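# Screw the shower hose nut hand-tight onto the tap

## Task

The shower hose's nut already sits started on a thread of the mixer tap. Turn it until it is hand-tight, and finish with the joined tap and hose lying still on the table.

## Robot and tools

Robot: two arms, left_arm and right_arm, each with a parallel two-finger gripper. Calibrated bases in the scene frame: left_arm at (+0.027, +0.248, +0.045) m, quat_wxyz (+1.000, 0, 0, +0.013); right_arm at (-0.011, -0.255, +0.021) m, quat_wxyz (+1.000, 0, 0, +0.006). Both have +z up.

Frames. Scene frame: origin at table height, halfway between the nominal bases, +x out over the table, +z up, left_arm on the +y side (image left/right may differ). Hand positions, orientations, velocities, targets and wrist-camera poses are given in that arm's own base frame. Fixed cameras and the table use the scene frame. Offsets are taken along the current Hand target's own axes. Gripper fingers point along its +z and open and close along its y; end_effector_position is the point between the pads, about 1 cm short of the tips. Printed poses can be a few cm off, more at long reach.

execute_actions(actions, cameras). actions is a list of actions; each action is a table of up to 15 rows, one row per 1/30 s step, and if shorter its last row repeats to fill 15 steps (0.5 s). Each row is one flat list of 14 numbers, all in [-1, 1], covering both arms even if one is idle: left_arm dx, dy, dz, rx, ry, rz, opening, then right_arm the same seven. The six pose numbers are an offset, not a pose: counted from that arm's Hand target at the start of the action (every row counts from that same start, not from the row before), along the Hand target's axes. Scale: 1.0 = 0.6 m or 180 degrees; rx, ry, rz form one rotation vector. Repeating an offset in a later action moves further. Opening is absolute: +1 fully open (0.094 m), -1 closed. Sending all six pose zeros re-asks for the current Hand target; always resend the opening you want, since 0 there means half open. An empty actions list just returns state and images. cameras: omitted, null or ["all"] gives all; [] gives none; an unknown name invalidates the call.

move(target, speed, blend, opening_speed, blocking, cameras). target is one 14-number row like above, or a list of up to 15 rows; every row is an offset from the same starting Hand targets, not from the previous row. The gripper travels a straight path, turning the shorter way. speed: m/s per arm path, 0.002 to 2.9, default 0.25 (turn rate up to twice that in rad/s); one value or one per target. blend: corner rounding in m for lists, default 0. opening_speed: per second on the -1..+1 scale, at least 0.2; use a low value to close gently. blocking=false returns after about 0.5 s while the move continues. Paths last at least 0.5 s and are cut at 10 s. Moves do not avoid obstacles or the other arm; faster moves lag, stray and hit harder; avoid paths near an arm's own base (go around). The result adds a move: line: done (at rest within 10 mm and 2 degrees), off_target, moving, held, fault, plus limits such as paced (pose clipped) or held (steps withheld). Done does not mean no contact.

wait(seconds 0 to 10): lets time pass with last commands held; a running move keeps going. stop(): brakes a running move. zoom_image(camera, region [x0, y0, x1, y1] in image pixels, at most 504 by 504, origin top-left): enlarges the latest image of cam_high, cam_low, cam_left_wrist or cam_right_wrist. finished_scene(scene 1 optional): ends irreversibly; the joined parts must stay put without the robot.

Control behaviour. Each step the commanded orientation is clipped to within 40 degrees of the measured one, and position wins if both cannot be reached. Friction and weight can leave a gripper a centimetre or more short; a later command (even zeros) re-requests the target, and if still short, send the gap as an offset. Tiny moves may not start. An arm blocked by an object keeps pushing; to release, command its target back past the gripper. Near the first joint axis, small motions can flip the shoulder posture.

Gripping. grip_measured uses the opening scale; empty it reads up to about 2.5 mm wide. On a hard part under full squeeze it reads up to about 3 mm (0.064) under the part's width, more for small round parts. Full force begins about 0.05 below the first-touch reading (0.11+ for small/round). Pads give about 50 to 64 N each. To release, command well above grip_measured. grip_effort_nm is motor effort, negative closing; not a contact force.

Readings. Joint order: waist -2.618..3.054, shoulder 0..3.142, elbow 0..3.142 (straight 2.901), wrist pitch -1.571..1.571, wrist yaw -1.571..1.571, wrist roll -2.094..2.094 rad. Joint torques include gravity, are noisy, and joints 1 to 3 wrap at ±28 N m. "within noise" means joint velocities are effectively zero. Tool commands shows current gripper commands.

Cameras: cam_high, cam_low (fixed), cam_left_wrist, cam_right_wrist, each 896x504; calibration is only approximate and wrist images may lag in motion.

Avoid: dropping parts or letting go of moving ones, anything leaving the table, fast impacts, hard presses, arms or grippers colliding or a gripper closing on the other arm's fingers (can end the scene). Long holding, stretched poses or pushing at unreachable poses heat motors: MOTOR HOT at 75 °C, fold-up fault at 90 °C, collapse at 100 °C. Occasional small pushes on loose objects may happen.

Each tool is called after "Request:" as a command line: name --argument value for each argument, lists and objects as JSON in quotes; but a table of rows of numbers goes row by row, as --pt "numbers of a row", without its own name.

## Session

Request:
execute_actions --actions '[]'

Scene clock: 0.00 s.
left_arm: end_effector_position=(+0.3996, -0.0139, +0.1092) grip_measured=+1.000 grip_effort_nm=n/a end_effector_quat_wxyz=(+0.621, -0.007, +0.783, +0.039) | right_arm: end_effector_position=(+0.4037, +0.0055, +0.1140) grip_measured=+1.000 grip_effort_nm=n/a end_effector_quat_wxyz=(+0.601, -0.007, +0.799, -0.012)
Joint positions: left_arm=[-0.119 1.61 0.337 1.041 -0.185 0.01 0.094] | right_arm=[0.028 1.536 0.383 0.872 0.037 -0.018 0.094]
Joint velocities: within noise
Joint torques (N m): no reading
Motor temperatures (°C): left_arm=[27 33 27 30 30 28 30] | right_arm=[28 35 34 35 27 25 28]
Heat: left arm: 33 °C; right arm: 35 °C.
Hand target: left_arm +0.4014, -0.0118, +0.1135; +0.624, -0.012, +0.780, +0.040 | right_arm +0.4059, +0.0065, +0.1205; +0.607, -0.009, +0.794, -0.014
Tool commands: left_gripper/opening=+1.0 right_gripper/opening=+1.0

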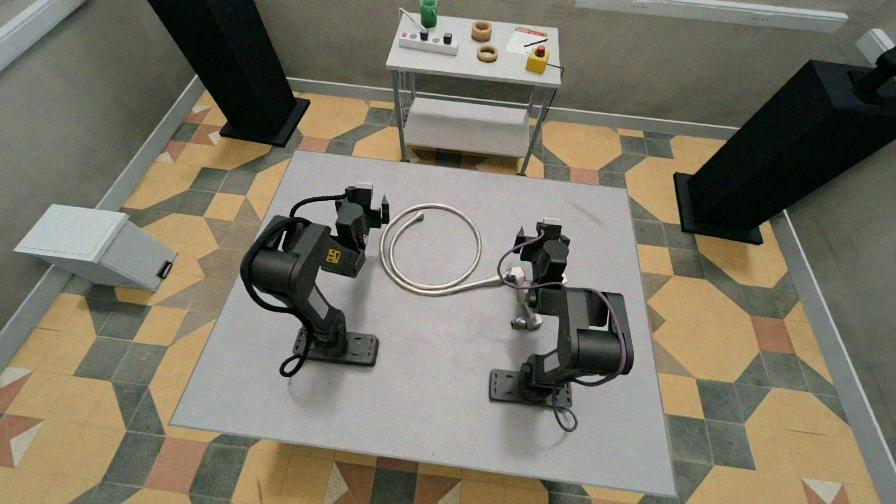

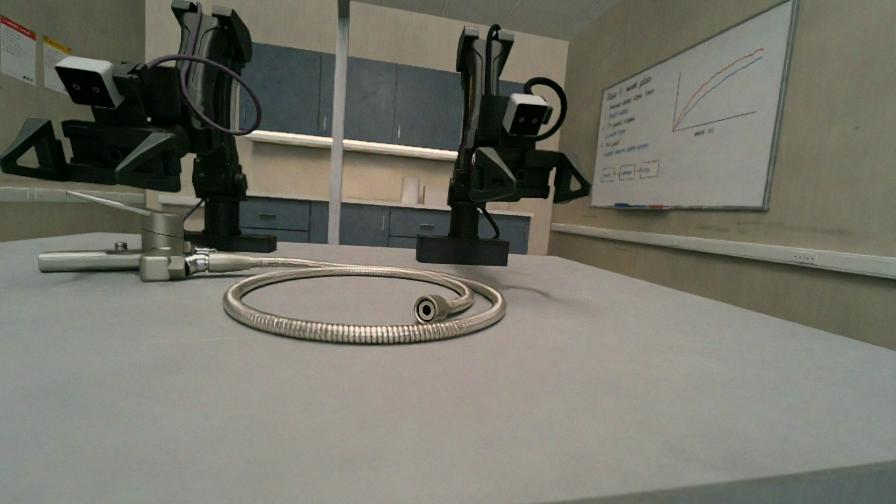

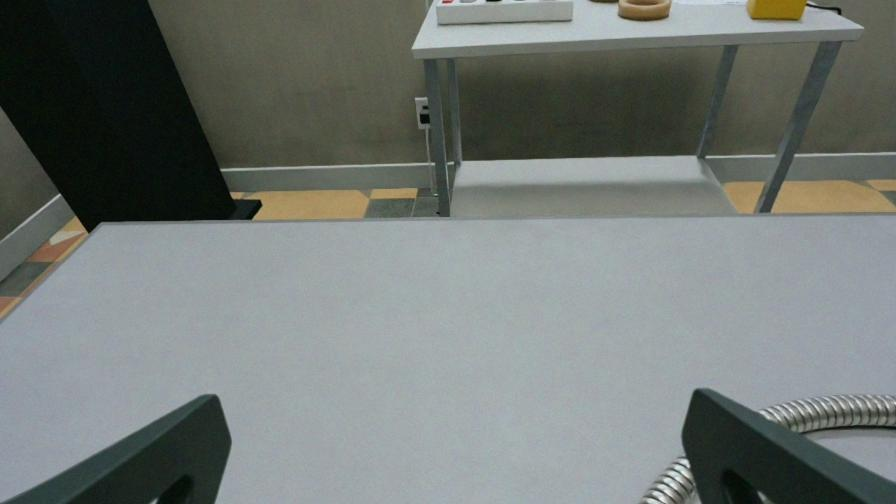

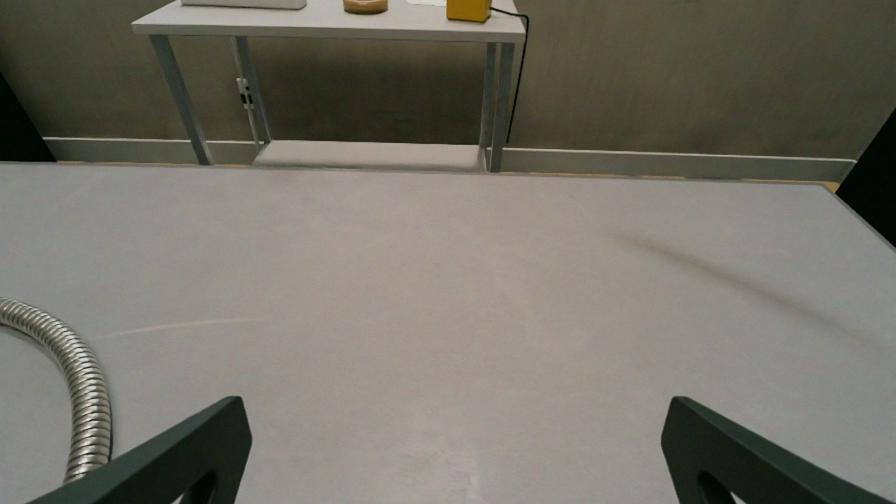

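Request:
zoom_image --camera "cam_low" --region '[20, 180, 300, 300]'

Request:
zoom_image --camera "cam_high" --region '[440, 210, 600, 350]'

Scaled by 1.800 from the camera's 896x504 image, which has a finer 1280x720 frame.

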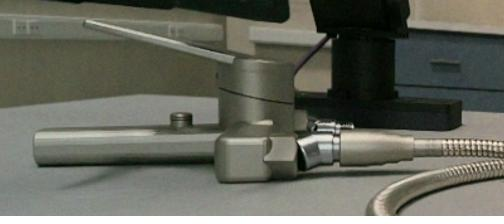

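Scaled by 3.150 from the camera's 896x504 image, which has a finer 1280x720 frame.

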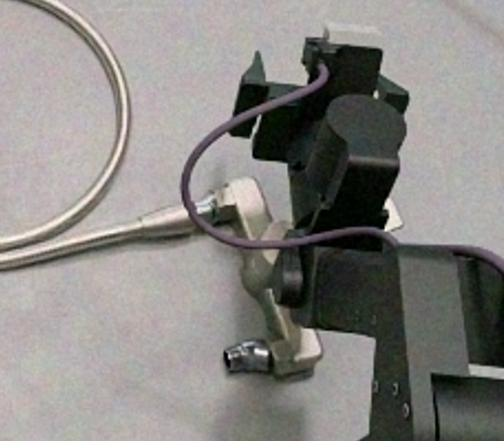

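Request:
move --target '[0,0,0,0,0,0,1,-0.078,0,-0.343,0,0.24,0,1]'

Scene clock: 48.90 s.
left_arm: end_effector_position=(+0.3996, -0.0139, +0.1092) grip_measured=+1.000 grip_effort_nm=0.002 end_effector_quat_wxyz=(+0.621, -0.007, +0.783, +0.039) | right_arm: end_effector_position=(+0.2231, +0.0103, +0.2126) grip_measured=+1.000 grip_effort_nm=-0.007 end_effector_quat_wxyz=(+0.272, -0.004, +0.962, -0.012)
Joint positions: left_arm=[-0.119 1.61 0.337 1.041 -0.185 0.01 0.094] | right_arm=[0.1 0.922 1.07 -1.171 0.073 0.071 0.094]
Joint velocities: within noise
Joint torques (N m): left_arm=[0.17 -4.85 6.98 2.04 -0.05 -0.01] | right_arm=[0.79 -0.94 7.5 1.04 0.14 0.07]
Motor temperatures (°C): left_arm=[27 34 28 39 29 28 30] | right_arm=[28 35 36 40 27 25 28]
Heat: left arm: 39 °C; right arm: 40 °C.
Hand target: left_arm +0.4014, -0.0118, +0.1135; +0.624, -0.012, +0.780, +0.040 | right_arm +0.2196, +0.0102, +0.2196; +0.272, -0.003, +0.962, -0.016
Off the commanded pose: left_arm 0.005 m, 1 deg | right_arm 0.008 m, 0 deg.
move: done
camera_calibration:
cam_right_wrist: T_world_to_cam=[[-0.0175073, -0.99949, 0.0267118, 0.00842999], [-0.990486, 0.01369, -0.13693, 0.289688], [0.136494, -0.0288549, -0.990221, 0.271638], [0, 0, 0, 1]] pos_world=[0.250002, 0.0122979, 0.308423]

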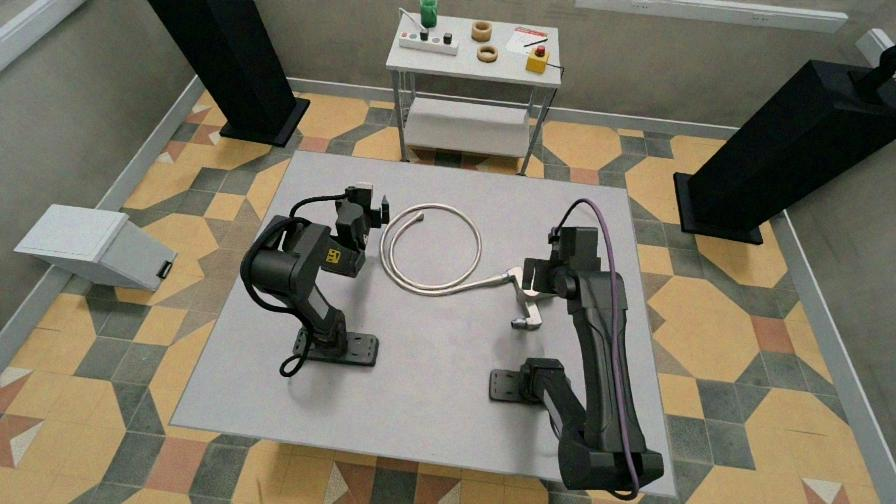

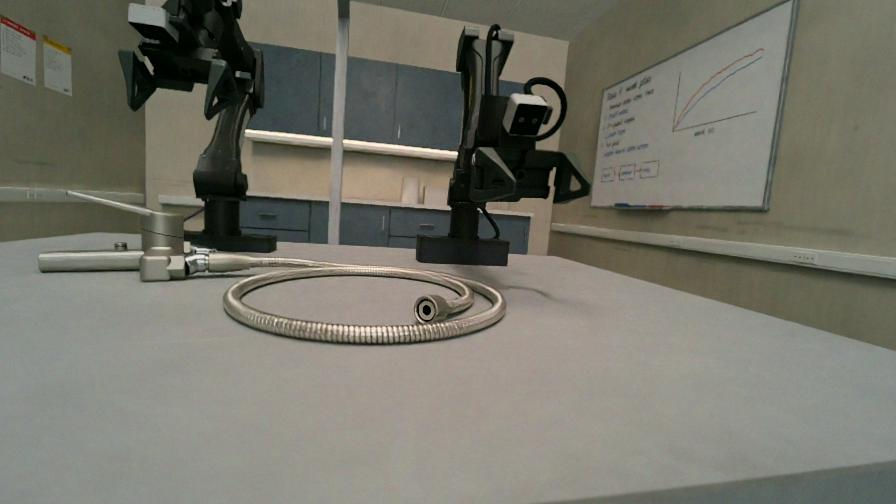

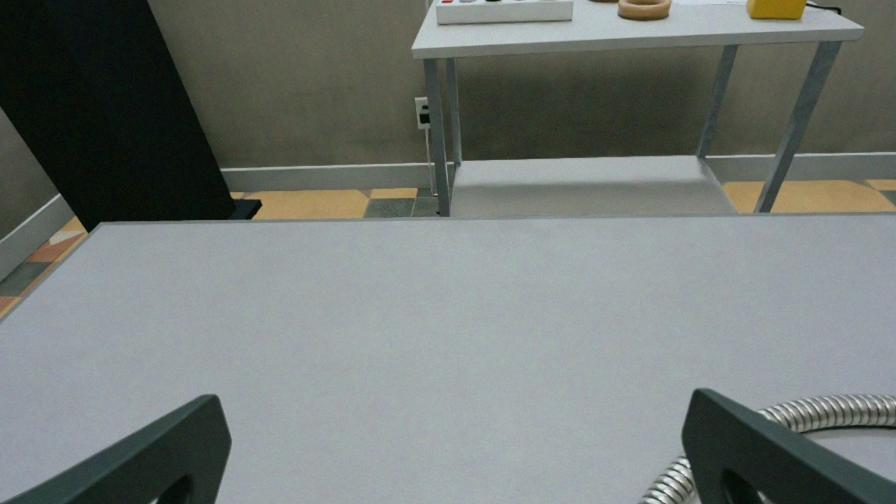

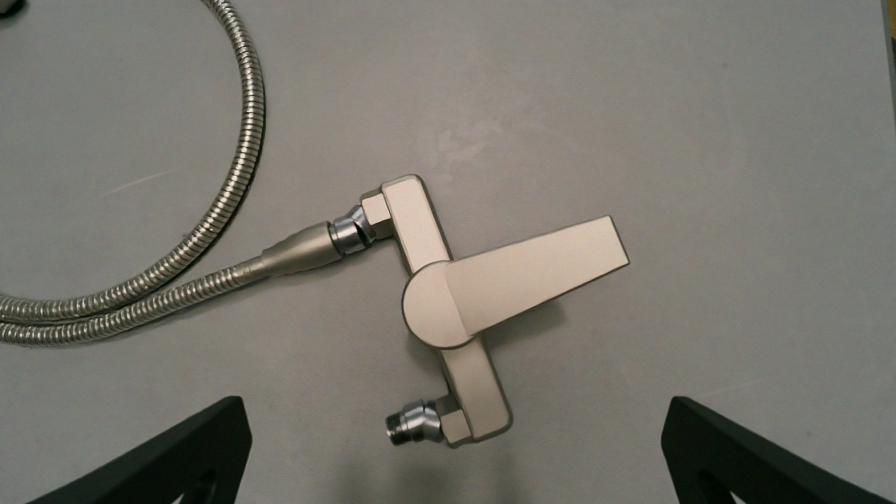

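Request:
zoom_image --camera "cam_right_wrist" --region '[220, 160, 520, 460]'

Scaled by 1.680 from the camera's 896x504 image, which has a finer 1280x720 frame.

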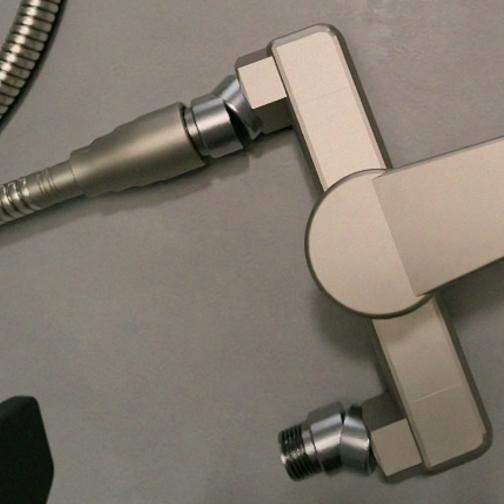

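Request:
move --target '[0,0,0,0,0,0,1,-0.006,0.155,0.2385,-0.1723,0.1094,-0.5835,1]'

Scene clock: 138.97 s.
left_arm: end_effector_position=(+0.3996, -0.0139, +0.1092) grip_measured=+1.000 grip_effort_nm=0.002 end_effector_quat_wxyz=(+0.621, -0.007, +0.783, +0.039) | right_arm: end_effector_position=(+0.2950, +0.0966, +0.0942) grip_measured=+1.000 grip_effort_nm=-0.007 end_effector_quat_wxyz=(-0.003, +0.807, -0.590, +0.004)
Joint positions: left_arm=[-0.119 1.61 0.337 1.041 -0.185 0.01 0.094] | right_arm=[0.314 1.718 1.331 -1.174 0.002 -1.565 0.094]
Joint velocities: within noise
Joint torques (N m): left_arm=[0.05 -4.86 6.87 2.04 -0.05 -0.03] | right_arm=[0.65 -6.27 7.31 0.09 0.03 -0.06]
Motor temperatures (°C): left_arm=[26 33 28 42 29 28 30] | right_arm=[28 34 36 36 27 25 28]
Heat: left arm: 42 °C; right arm: 36 °C.
Hand target: left_arm +0.4014, -0.0118, +0.1135; +0.624, -0.012, +0.780, +0.040 | right_arm +0.2979, +0.0991, +0.0967; +0.000, +0.812, -0.584, +0.000
Off the commanded pose: left_arm 0.005 m, 1 deg | right_arm 0.005 m, 1 deg.
move: done
camera_calibration:
cam_right_wrist: T_world_to_cam=[[0.95724, 0.288575, 0.0203987, -0.312157], [0.256092, -0.878067, 0.404247, 0.0108624], [0.134567, -0.381737, -0.914422, 0.174613], [0, 0, 0, 1]] pos_world=[0.27253, 0.166275, 0.161647]

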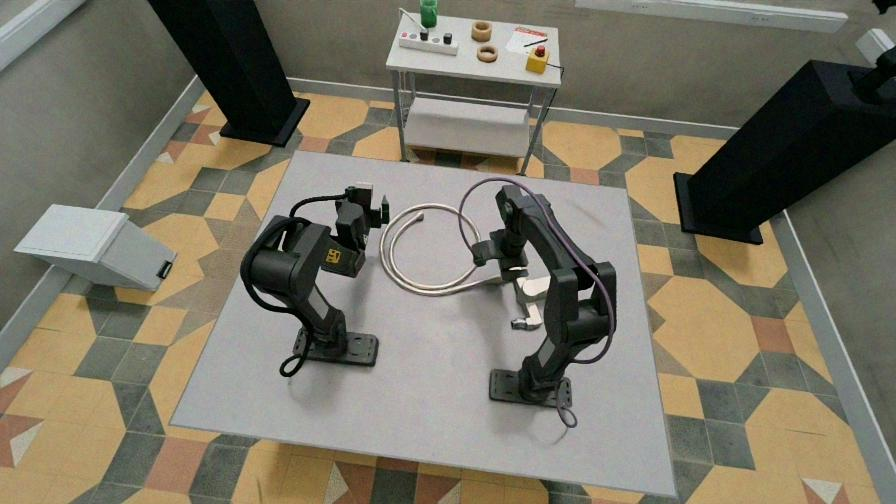

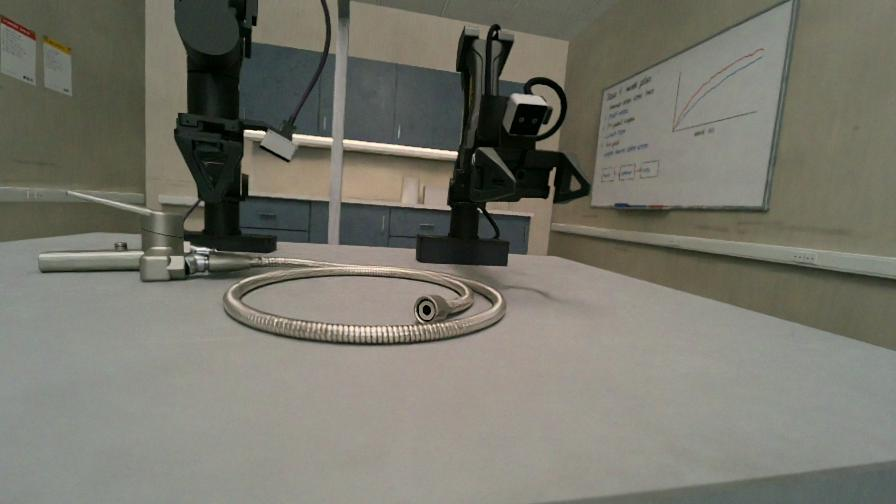

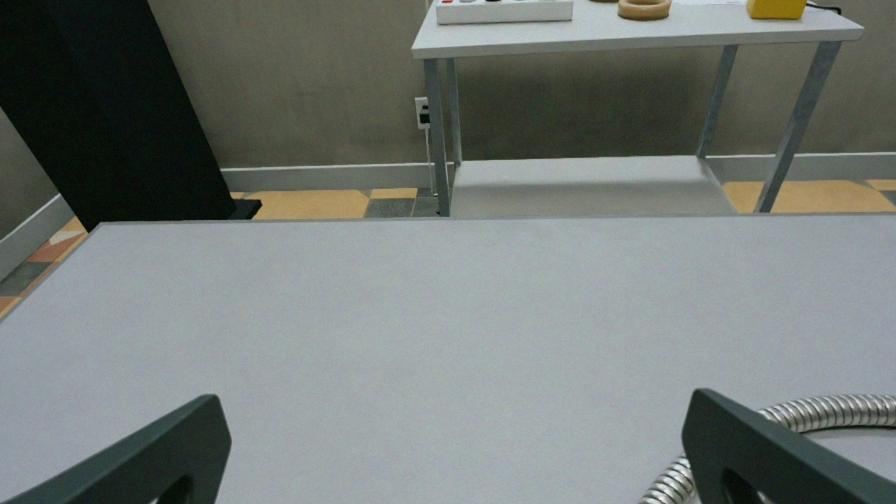

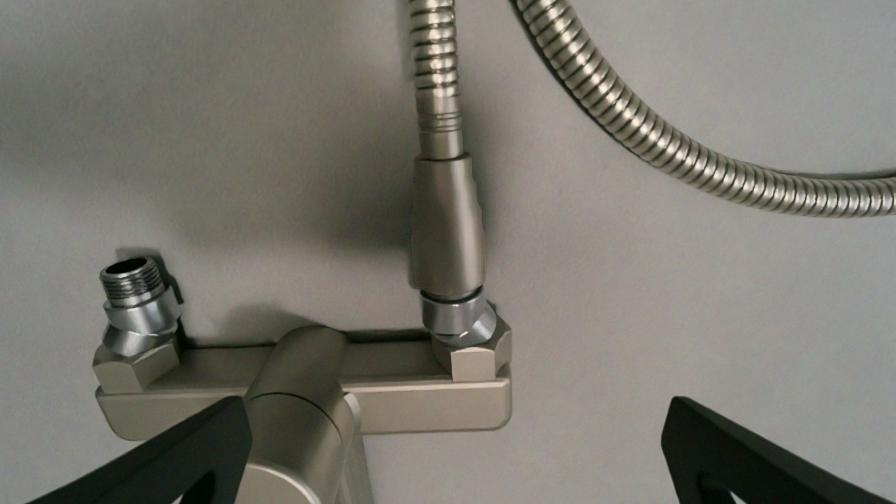

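Request:
move --target '[0,0,0,0,0,0,1,0.0025,-0.002,0.11,0,0,0,0.28]' --speed 0.15 --cameras '["cam_low","cam_right_wrist"]'

Scene clock: 187.43 s.
left_arm: end_effector_position=(+0.3996, -0.0139, +0.1092) grip_measured=+1.000 grip_effort_nm=-0.002 end_effector_quat_wxyz=(+0.621, -0.007, +0.783, +0.039) | right_arm: end_effector_position=(+0.2983, +0.0974, +0.0370) grip_measured=+0.283 grip_effort_nm=-0.154 end_effector_quat_wxyz=(-0.001, +0.809, -0.588, +0.003)
Joint positions: left_arm=[-0.119 1.61 0.337 1.041 -0.185 0.01 0.094] | right_arm=[0.314 1.791 1.182 -0.958 0.004 -1.569 0.06]
Joint velocities: within noise
Joint torques (N m): left_arm=[0.14 -4.82 6.93 2 -0.04 -0.03] | right_arm=[0.17 -6.86 4.23 0.51 0.01 -0.05]
Motor temperatures (°C): left_arm=[26 33 28 44 29 28 30] | right_arm=[28 34 38 35 26 24 28]
Heat: left arm: 44 °C; right arm: 38 °C.
Hand target: left_arm +0.4014, -0.0118, +0.1135; +0.624, -0.012, +0.780, +0.040 | right_arm +0.2995, +0.0980, +0.0307; +0.000, +0.812, -0.584, +0.000
Off the commanded pose: left_arm 0.005 m, 1 deg | right_arm 0.006 m, 1 deg.
move: done
camera_calibration:
cam_right_wrist: T_world_to_cam=[[0.955971, 0.293032, 0.0158752, -0.314342], [0.261685, -0.87569, 0.405818, 0.0318838], [0.13282, -0.383796, -0.913816, 0.122876], [0, 0, 0, 1]] pos_world=[0.275838, 0.167192, 0.104337]
Images, in order (width x height): cam_low 896x504, cam_right_wrist 896x504.

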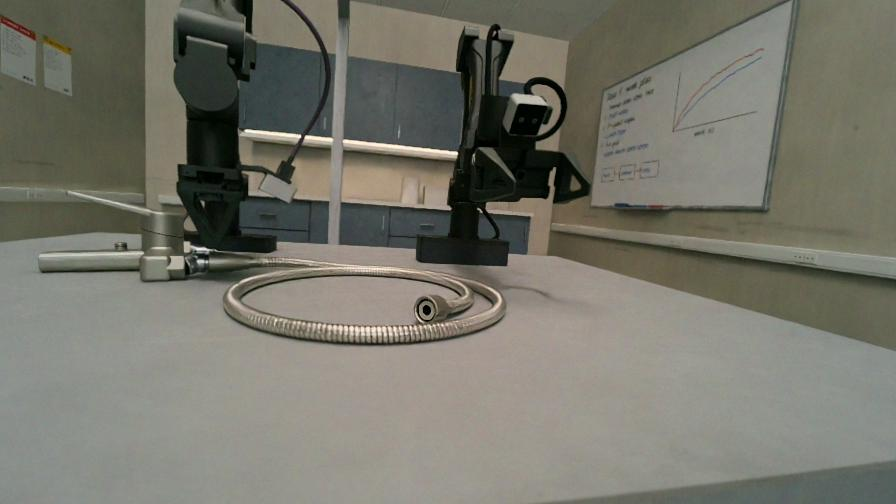

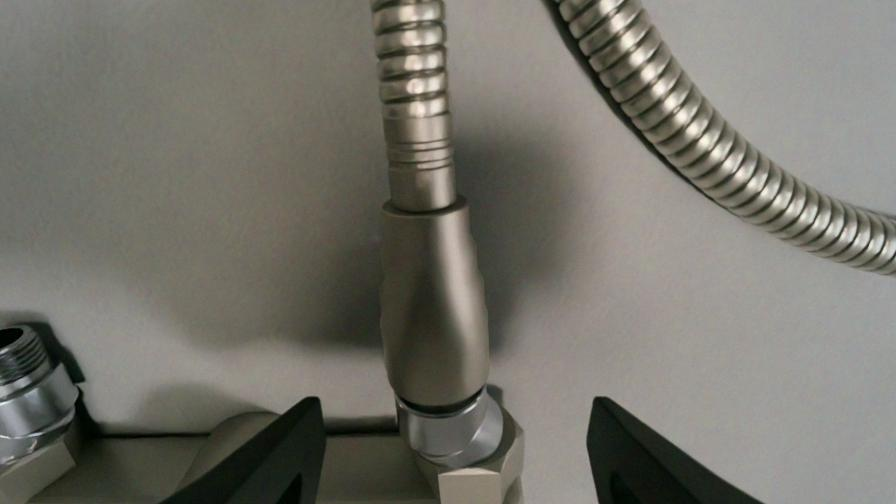

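Request:
move --pt "0 0 0 0 0 0 1 0.003 0.004 0.0 0 0 -0.0128 0.28" --pt "0 0 0 0 0 0 1 0.003 0.004 0.055 0 0 -0.0128 0.28" --speed 0.1 --cameras '["cam_low","cam_right_wrist"]'

Request:
zoom_image --camera "cam_low" --region '[120, 160, 320, 300]'

Scene clock: 207.80 s.
left_arm: end_effector_position=(+0.3996, -0.0139, +0.1092) grip_measured=+1.000 grip_effort_nm=0.002 end_effector_quat_wxyz=(+0.621, -0.007, +0.783, +0.039) | right_arm: end_effector_position=(+0.2973, +0.0970, +0.0046) grip_measured=+0.283 grip_effort_nm=-0.154 end_effector_quat_wxyz=(-0.002, +0.822, -0.570, +0.004)
Joint positions: left_arm=[-0.119 1.61 0.337 1.041 -0.185 0.01 0.094] | right_arm=[0.314 1.837 1.099 -0.826 0.004 -1.615 0.06]
Joint velocities: within noise
Joint torques (N m): left_arm=[0.16 -4.83 6.89 2 -0.05 0] | right_arm=[-0.28 -6.84 3.95 0.48 0.01 -0.05]
Motor temperatures (°C): left_arm=[26 33 27 44 29 28 29] | right_arm=[28 34 36 34 26 24 28]
Heat: left arm: 44 °C; right arm: 36 °C.
Hand target: left_arm +0.4014, -0.0118, +0.1135; +0.624, -0.012, +0.780, +0.040 | right_arm +0.2977, +0.0956, -0.0023; +0.000, +0.823, -0.568, +0.000
Off the commanded pose: left_arm 0.005 m, 1 deg | right_arm 0.007 m, 1 deg.
move: done
camera_calibration:
cam_right_wrist: T_world_to_cam=[[0.94141, 0.336743, 0.0187276, -0.312617], [0.30061, -0.86298, 0.406077, 0.0321747], [0.152905, -0.376655, -0.913647, 0.0866344], [0, 0, 0, 1]] pos_world=[0.271382, 0.165669, 0.0719424]
Images, in order (width x height): cam_low 896x504, cam_right_wrist 896x504.

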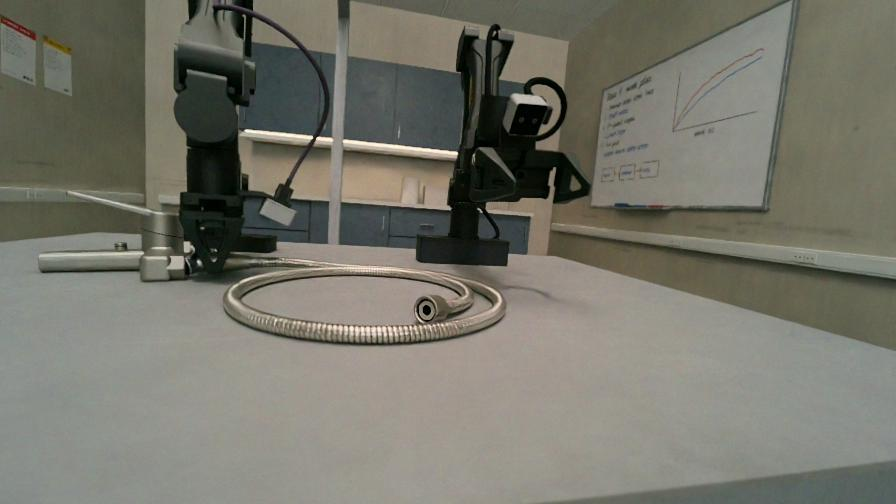

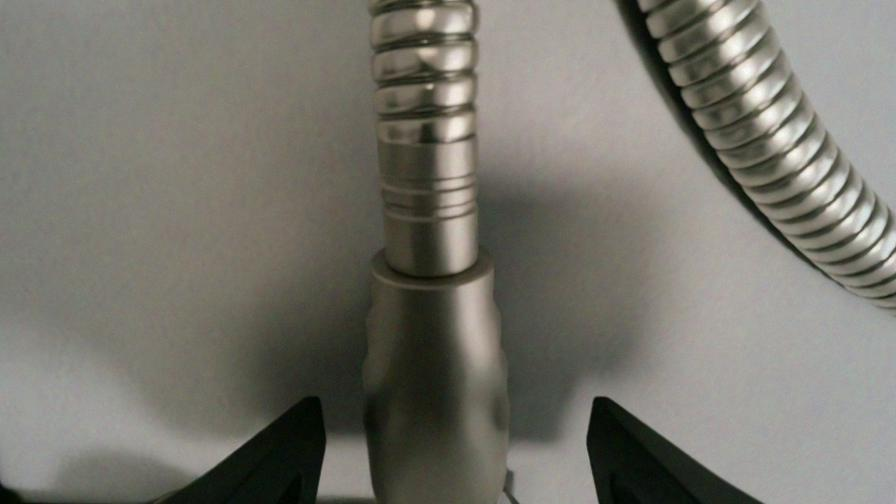

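Scaled by 2.520 from the camera's 896x504 image, which has a finer 1280x720 frame.

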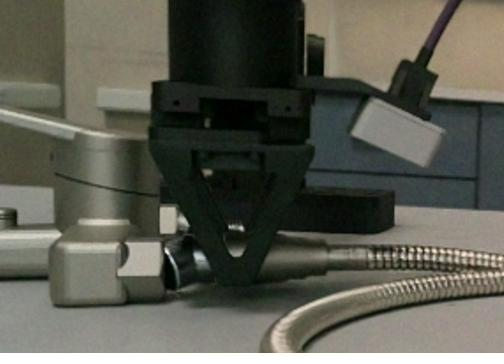

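Request:
move --pt "0 0 0 0 0 0 1 0 0.006 0 0 0 0 0.28" --pt "0 0 0 0 0 0 1 0 0.006 0 0 0 0 -0.3" --speed 0.1 --opening_speed 0.4 --cameras '["cam_low","cam_right_wrist"]'

Scene clock: 223.90 s.
left_arm: end_effector_position=(+0.3996, -0.0139, +0.1092) grip_measured=+1.000 grip_effort_nm=0.002 end_effector_quat_wxyz=(+0.621, -0.007, +0.783, +0.039) | right_arm: end_effector_position=(+0.2946, +0.0962, +0.0022) grip_measured=-0.297 grip_effort_nm=-0.154 end_effector_quat_wxyz=(+0.001, +0.822, -0.569, +0.002)
Joint positions: left_arm=[-0.119 1.61 0.337 1.041 -0.185 0.01 0.094] | right_arm=[0.314 1.837 1.088 -0.821 0.004 -1.617 0.033]
Joint velocities: within noise
Joint torques (N m): left_arm=[0.1 -4.83 6.83 2.02 -0.06 -0.04] | right_arm=[-0.4 -7.72 3.59 0.47 0.01 -0.04]
Motor temperatures (°C): left_arm=[26 33 27 44 29 28 29] | right_arm=[28 34 35 34 26 24 28]
Heat: left arm: 44 °C; right arm: 35 °C.
Hand target: left_arm +0.4014, -0.0118, +0.1135; +0.624, -0.012, +0.780, +0.040 | right_arm +0.2944, +0.0943, -0.0023; +0.000, +0.823, -0.568, +0.000
Off the commanded pose: left_arm 0.005 m, 1 deg | right_arm 0.005 m, 0 deg.
move: done
camera_calibration:
cam_right_wrist: T_world_to_cam=[[0.941004, 0.338163, 0.0125495, -0.309757], [0.30428, -0.861781, 0.405891, 0.0320152], [0.148072, -0.378127, -0.913835, 0.0860525], [0, 0, 0, 1]] pos_world=[0.268999, 0.164877, 0.0695304]
Images, in order (width x height): cam_low 896x504, cam_right_wrist 896x504.

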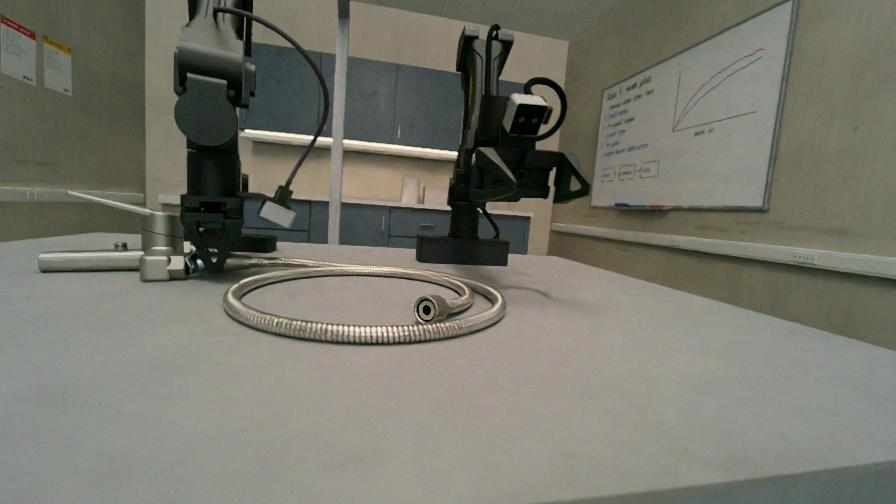

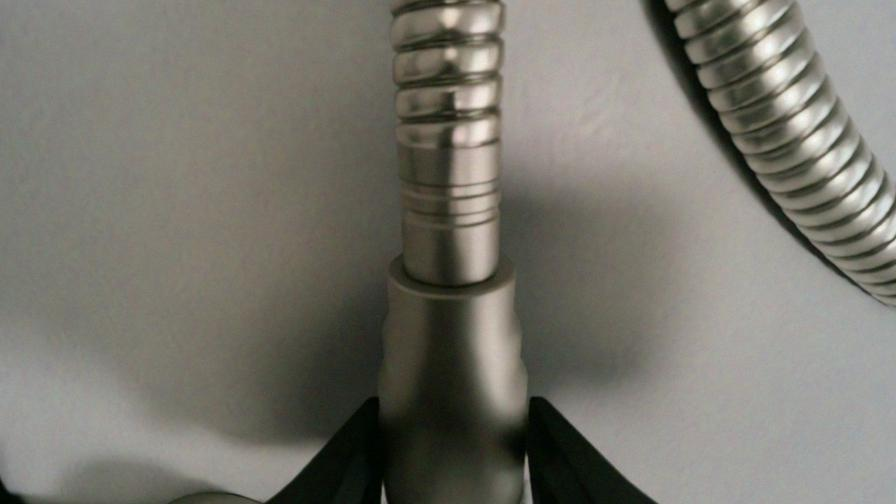

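Request:
move --pt "0 0 0 0 0 0 1 0 0 0 0 0 0 -0.3" --pt "0 0 0 0 0 0 1 0 0 0 0 0 0 -0.8" --speed 0.1 --opening_speed 0.5 --cameras '["cam_low","cam_right_wrist"]'

Scene clock: 231.23 s.
left_arm: end_effector_position=(+0.3996, -0.0139, +0.1092) grip_measured=+1.000 grip_effort_nm=0.002 end_effector_quat_wxyz=(+0.621, -0.007, +0.783, +0.039) | right_arm: end_effector_position=(+0.2942, +0.0960, +0.0023) grip_measured=-0.402 grip_effort_nm=-1.038 end_effector_quat_wxyz=(+0.001, +0.823, -0.568, +0.002)
Joint positions: left_arm=[-0.119 1.61 0.337 1.041 -0.185 0.01 0.094] | right_arm=[0.314 1.835 1.087 -0.821 0.004 -1.62 0.028]
Joint velocities: within noise
Joint torques (N m): left_arm=[0.13 -4.79 6.83 2.04 -0.03 -0.02] | right_arm=[-0.32 -7.75 3.59 0.47 0 -0.03]
Motor temperatures (°C): left_arm=[26 33 27 45 29 28 29] | right_arm=[28 34 35 34 26 24 28]
Heat: left arm: 45 °C; right arm: 35 °C.
Hand target: left_arm +0.4014, -0.0118, +0.1135; +0.624, -0.012, +0.780, +0.040 | right_arm +0.2944, +0.0943, -0.0023; +0.000, +0.823, -0.568, +0.000
Off the commanded pose: left_arm 0.005 m, 1 deg | right_arm 0.005 m, 0 deg.
move: done
camera_calibration:
cam_right_wrist: T_world_to_cam=[[0.939965, 0.34104, 0.0125578, -0.30932], [0.306906, -0.860832, 0.405927, 0.0311269], [0.149248, -0.377703, -0.913819, 0.0857733], [0, 0, 0, 1]] pos_world=[0.268395, 0.164682, 0.0696304]
Images, in order (width x height): cam_low 896x504, cam_right_wrist 896x504.

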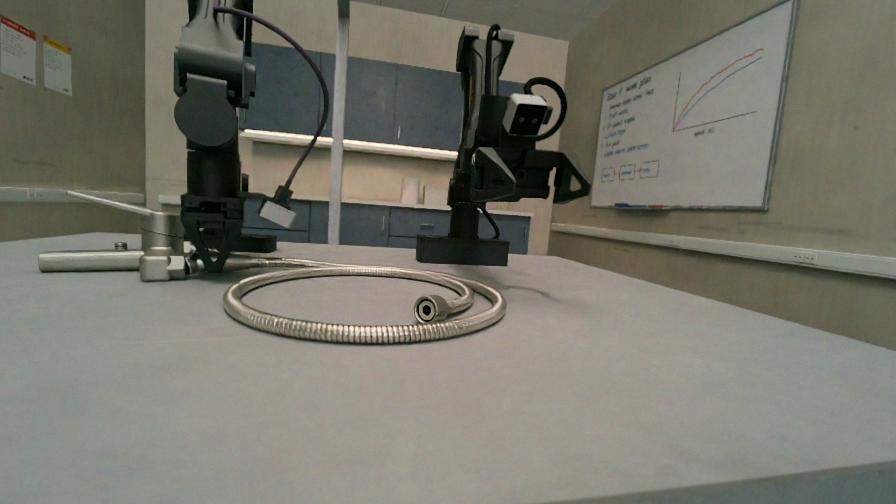

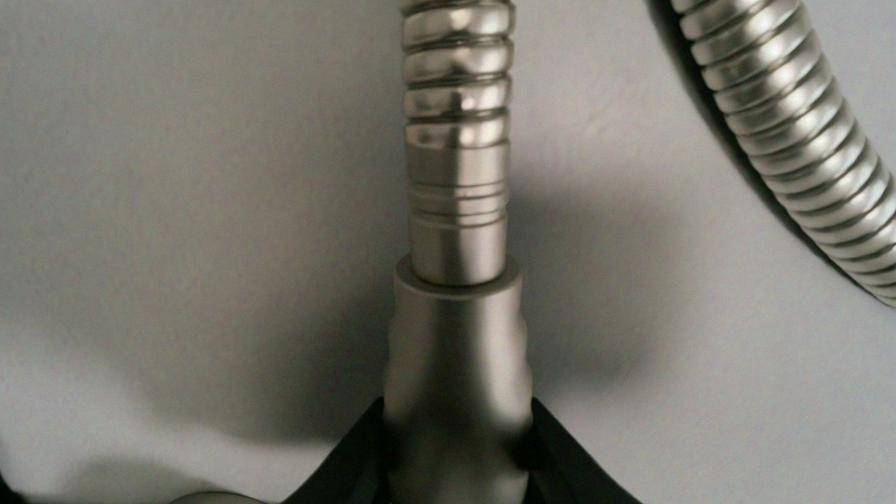

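Request:
move --target '[0,0,0,0,0,0,1,0,0,0,0.18,0,0,-0.8]' --speed 0.3 --cameras '["cam_low","cam_high","cam_right_wrist"]'

Request:
zoom_image --camera "cam_low" --region '[120, 160, 320, 300]'

Scene clock: 240.13 s.
left_arm: end_effector_position=(+0.3996, -0.0139, +0.1092) grip_measured=+1.000 grip_effort_nm=0.002 end_effector_quat_wxyz=(+0.621, -0.007, +0.783, +0.039) | right_arm: end_effector_position=(+0.2954, +0.0972, +0.0009) grip_measured=-0.402 grip_effort_nm=-1.038 end_effector_quat_wxyz=(-0.222, +0.796, -0.539, +0.161)
Joint positions: left_arm=[-0.119 1.61 0.337 1.041 -0.185 0.01 0.094] | right_arm=[0.299 1.468 0.493 -0.04 -0.027 -1.644 0.028]
Joint velocities: within noise
Joint torques (N m): left_arm=[-0.06 -4.86 6.84 2.03 -0.06 0] | right_arm=[-1.09 -4.85 3 1.74 -0.11 0.02]
Motor temperatures (°C): left_arm=[26 33 27 45 29 28 29] | right_arm=[28 34 35 34 26 24 28]
Heat: left arm: 45 °C; right arm: 35 °C.
Hand target: left_arm +0.4014, -0.0118, +0.1135; +0.624, -0.012, +0.780, +0.040 | right_arm +0.2944, +0.0943, -0.0023; -0.230, +0.791, -0.545, +0.158
Off the commanded pose: left_arm 0.005 m, 1 deg | right_arm 0.004 m, 1 deg.
move: done
camera_calibration:
cam_right_wrist: T_world_to_cam=[[0.787179, 0.303152, 0.537074, -0.262563], [0.121681, -0.930073, 0.346637, 0.0937876], [0.604602, -0.207514, -0.769022, -0.0664646], [0, 0, 0, 1]] pos_world=[0.235457, 0.153034, 0.0573927]
Images, in order (width x height): cam_high 896x504, cam_low 896x504, cam_right_wrist 896x504.

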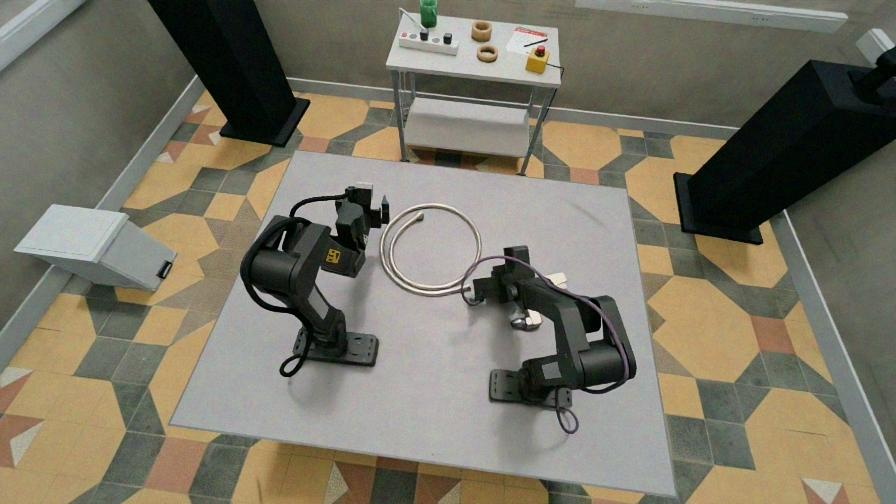

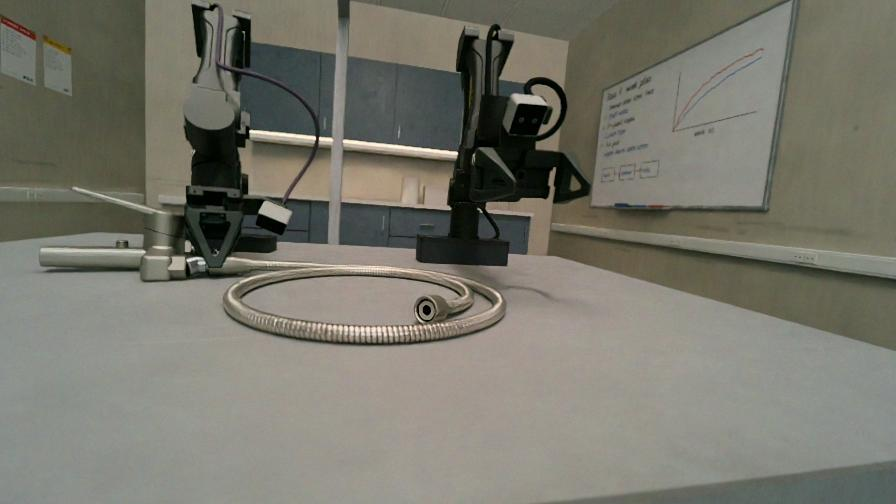

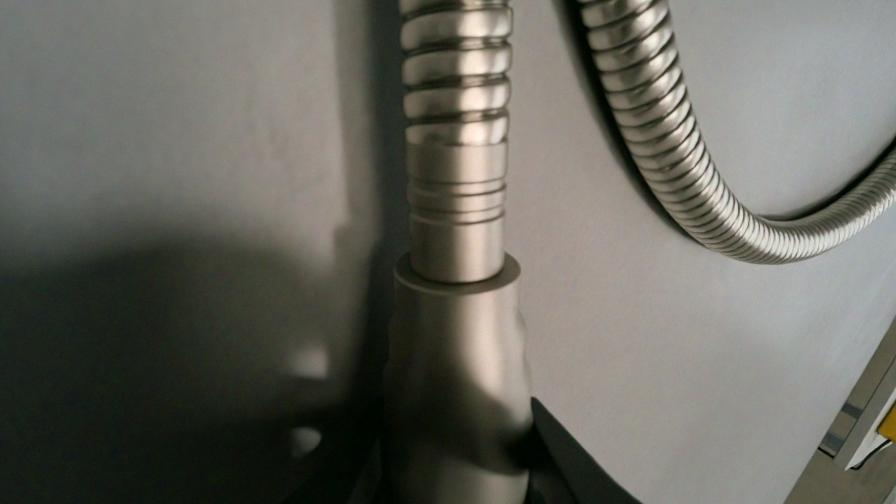

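Scaled by 2.520 from the camera's 896x504 image, which has a finer 1280x720 frame.

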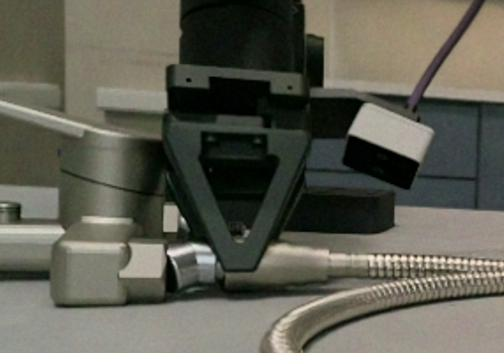

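Request:
move --pt "0 0 0 0 0 0 1 0 0 0 0 0 0 -0.1" --pt "0 0 0 0 0 0 1 0 0 -0.0417 0 0 0 -0.1" --pt "0 0 0 0 0 0 1 0 -0.0377 -0.0178 -0.36 0 0 -0.1" --pt "0 0 0 0 0 0 1 0 0 0 -0.36 0 0 -0.1" --speed 0.4 --cameras '["cam_low","cam_high","cam_right_wrist"]'

Request:
zoom_image --camera "cam_low" --region '[120, 160, 320, 300]'

Scene clock: 262.10 s.
left_arm: end_effector_position=(+0.3996, -0.0139, +0.1092) grip_measured=+1.000 grip_effort_nm=0.002 end_effector_quat_wxyz=(+0.621, -0.007, +0.783, +0.039) | right_arm: end_effector_position=(+0.3005, +0.0925, +0.0075) grip_measured=-0.102 grip_effort_nm=0.115 end_effector_quat_wxyz=(+0.216, +0.791, -0.553, -0.148)
Joint positions: left_arm=[-0.119 1.61 0.337 1.041 -0.185 0.01 0.094] | right_arm=[0.31 2.338 1.746 -1.508 0.025 -1.604 0.042]
Joint velocities: within noise
Joint torques (N m): left_arm=[0.05 -4.85 6.8 2.01 -0.07 0.01] | right_arm=[0.64 -9.66 3.25 -0.78 0.03 0.03]
Motor temperatures (°C): left_arm=[26 33 27 45 29 28 29] | right_arm=[28 34 35 37 26 24 29]
Heat: left arm: 45 °C; right arm: 37 °C.
Hand target: left_arm +0.4014, -0.0118, +0.1135; +0.624, -0.012, +0.780, +0.040 | right_arm +0.2944, +0.0943, -0.0023; +0.230, +0.791, -0.545, -0.158
Off the commanded pose: left_arm 0.005 m, 1 deg | right_arm 0.012 m, 2 deg.
move: off_target (right_arm)
camera_calibration:
cam_right_wrist: T_world_to_cam=[[0.821391, 0.282389, -0.495553, -0.269277], [0.490505, -0.793117, 0.361068, -0.0370224], [-0.29107, -0.539649, -0.789973, 0.234659], [0, 0, 0, 1]] pos_world=[0.307644, 0.173312, 0.0653011]
Images, in order (width x height): cam_high 896x504, cam_low 896x504, cam_right_wrist 896x504.

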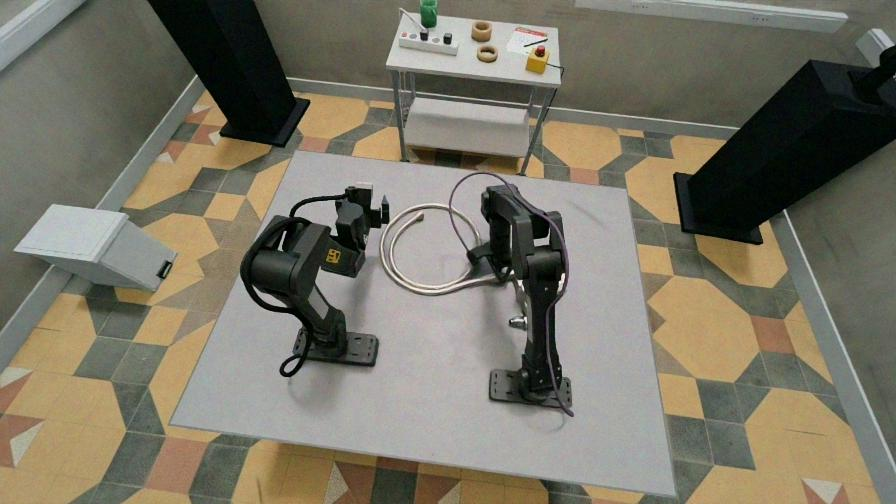

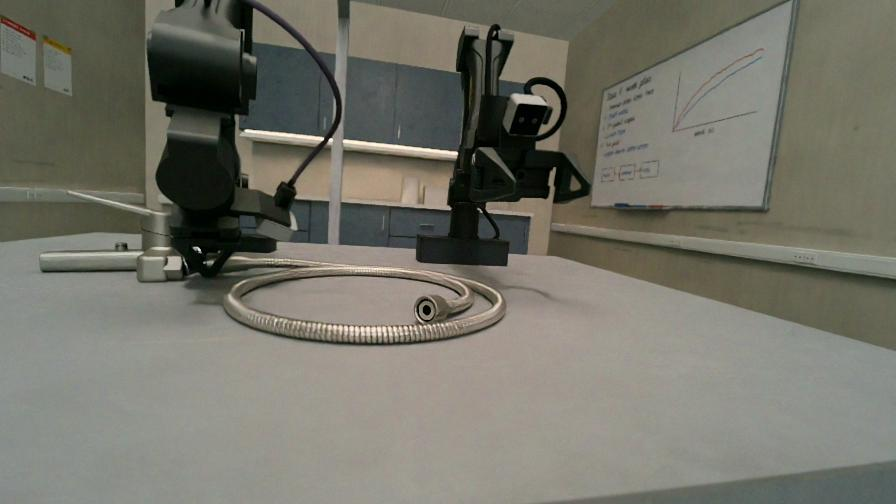

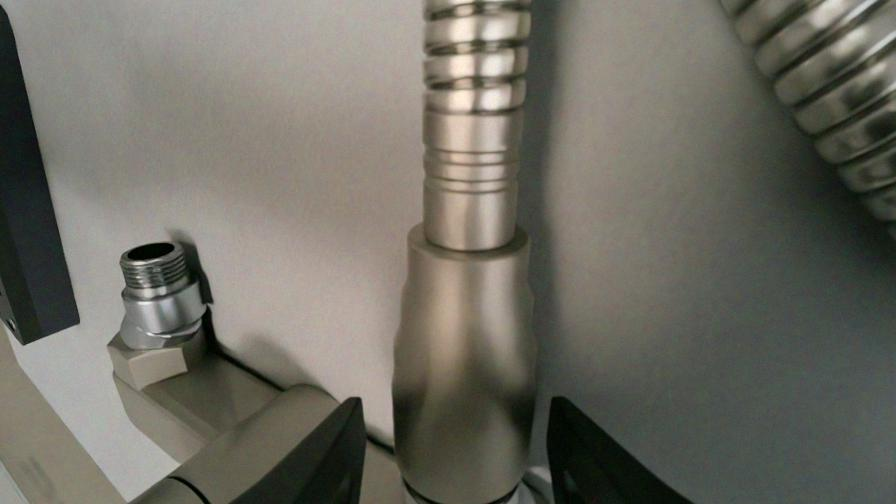

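Scaled by 2.520 from the camera's 896x504 image, which has a finer 1280x720 frame.

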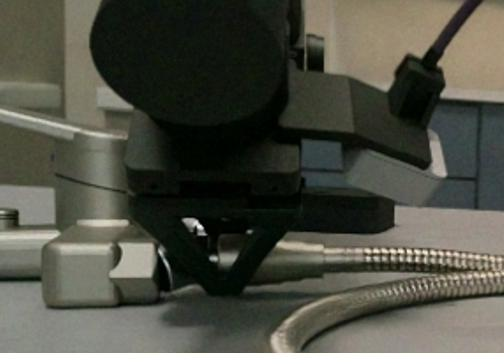

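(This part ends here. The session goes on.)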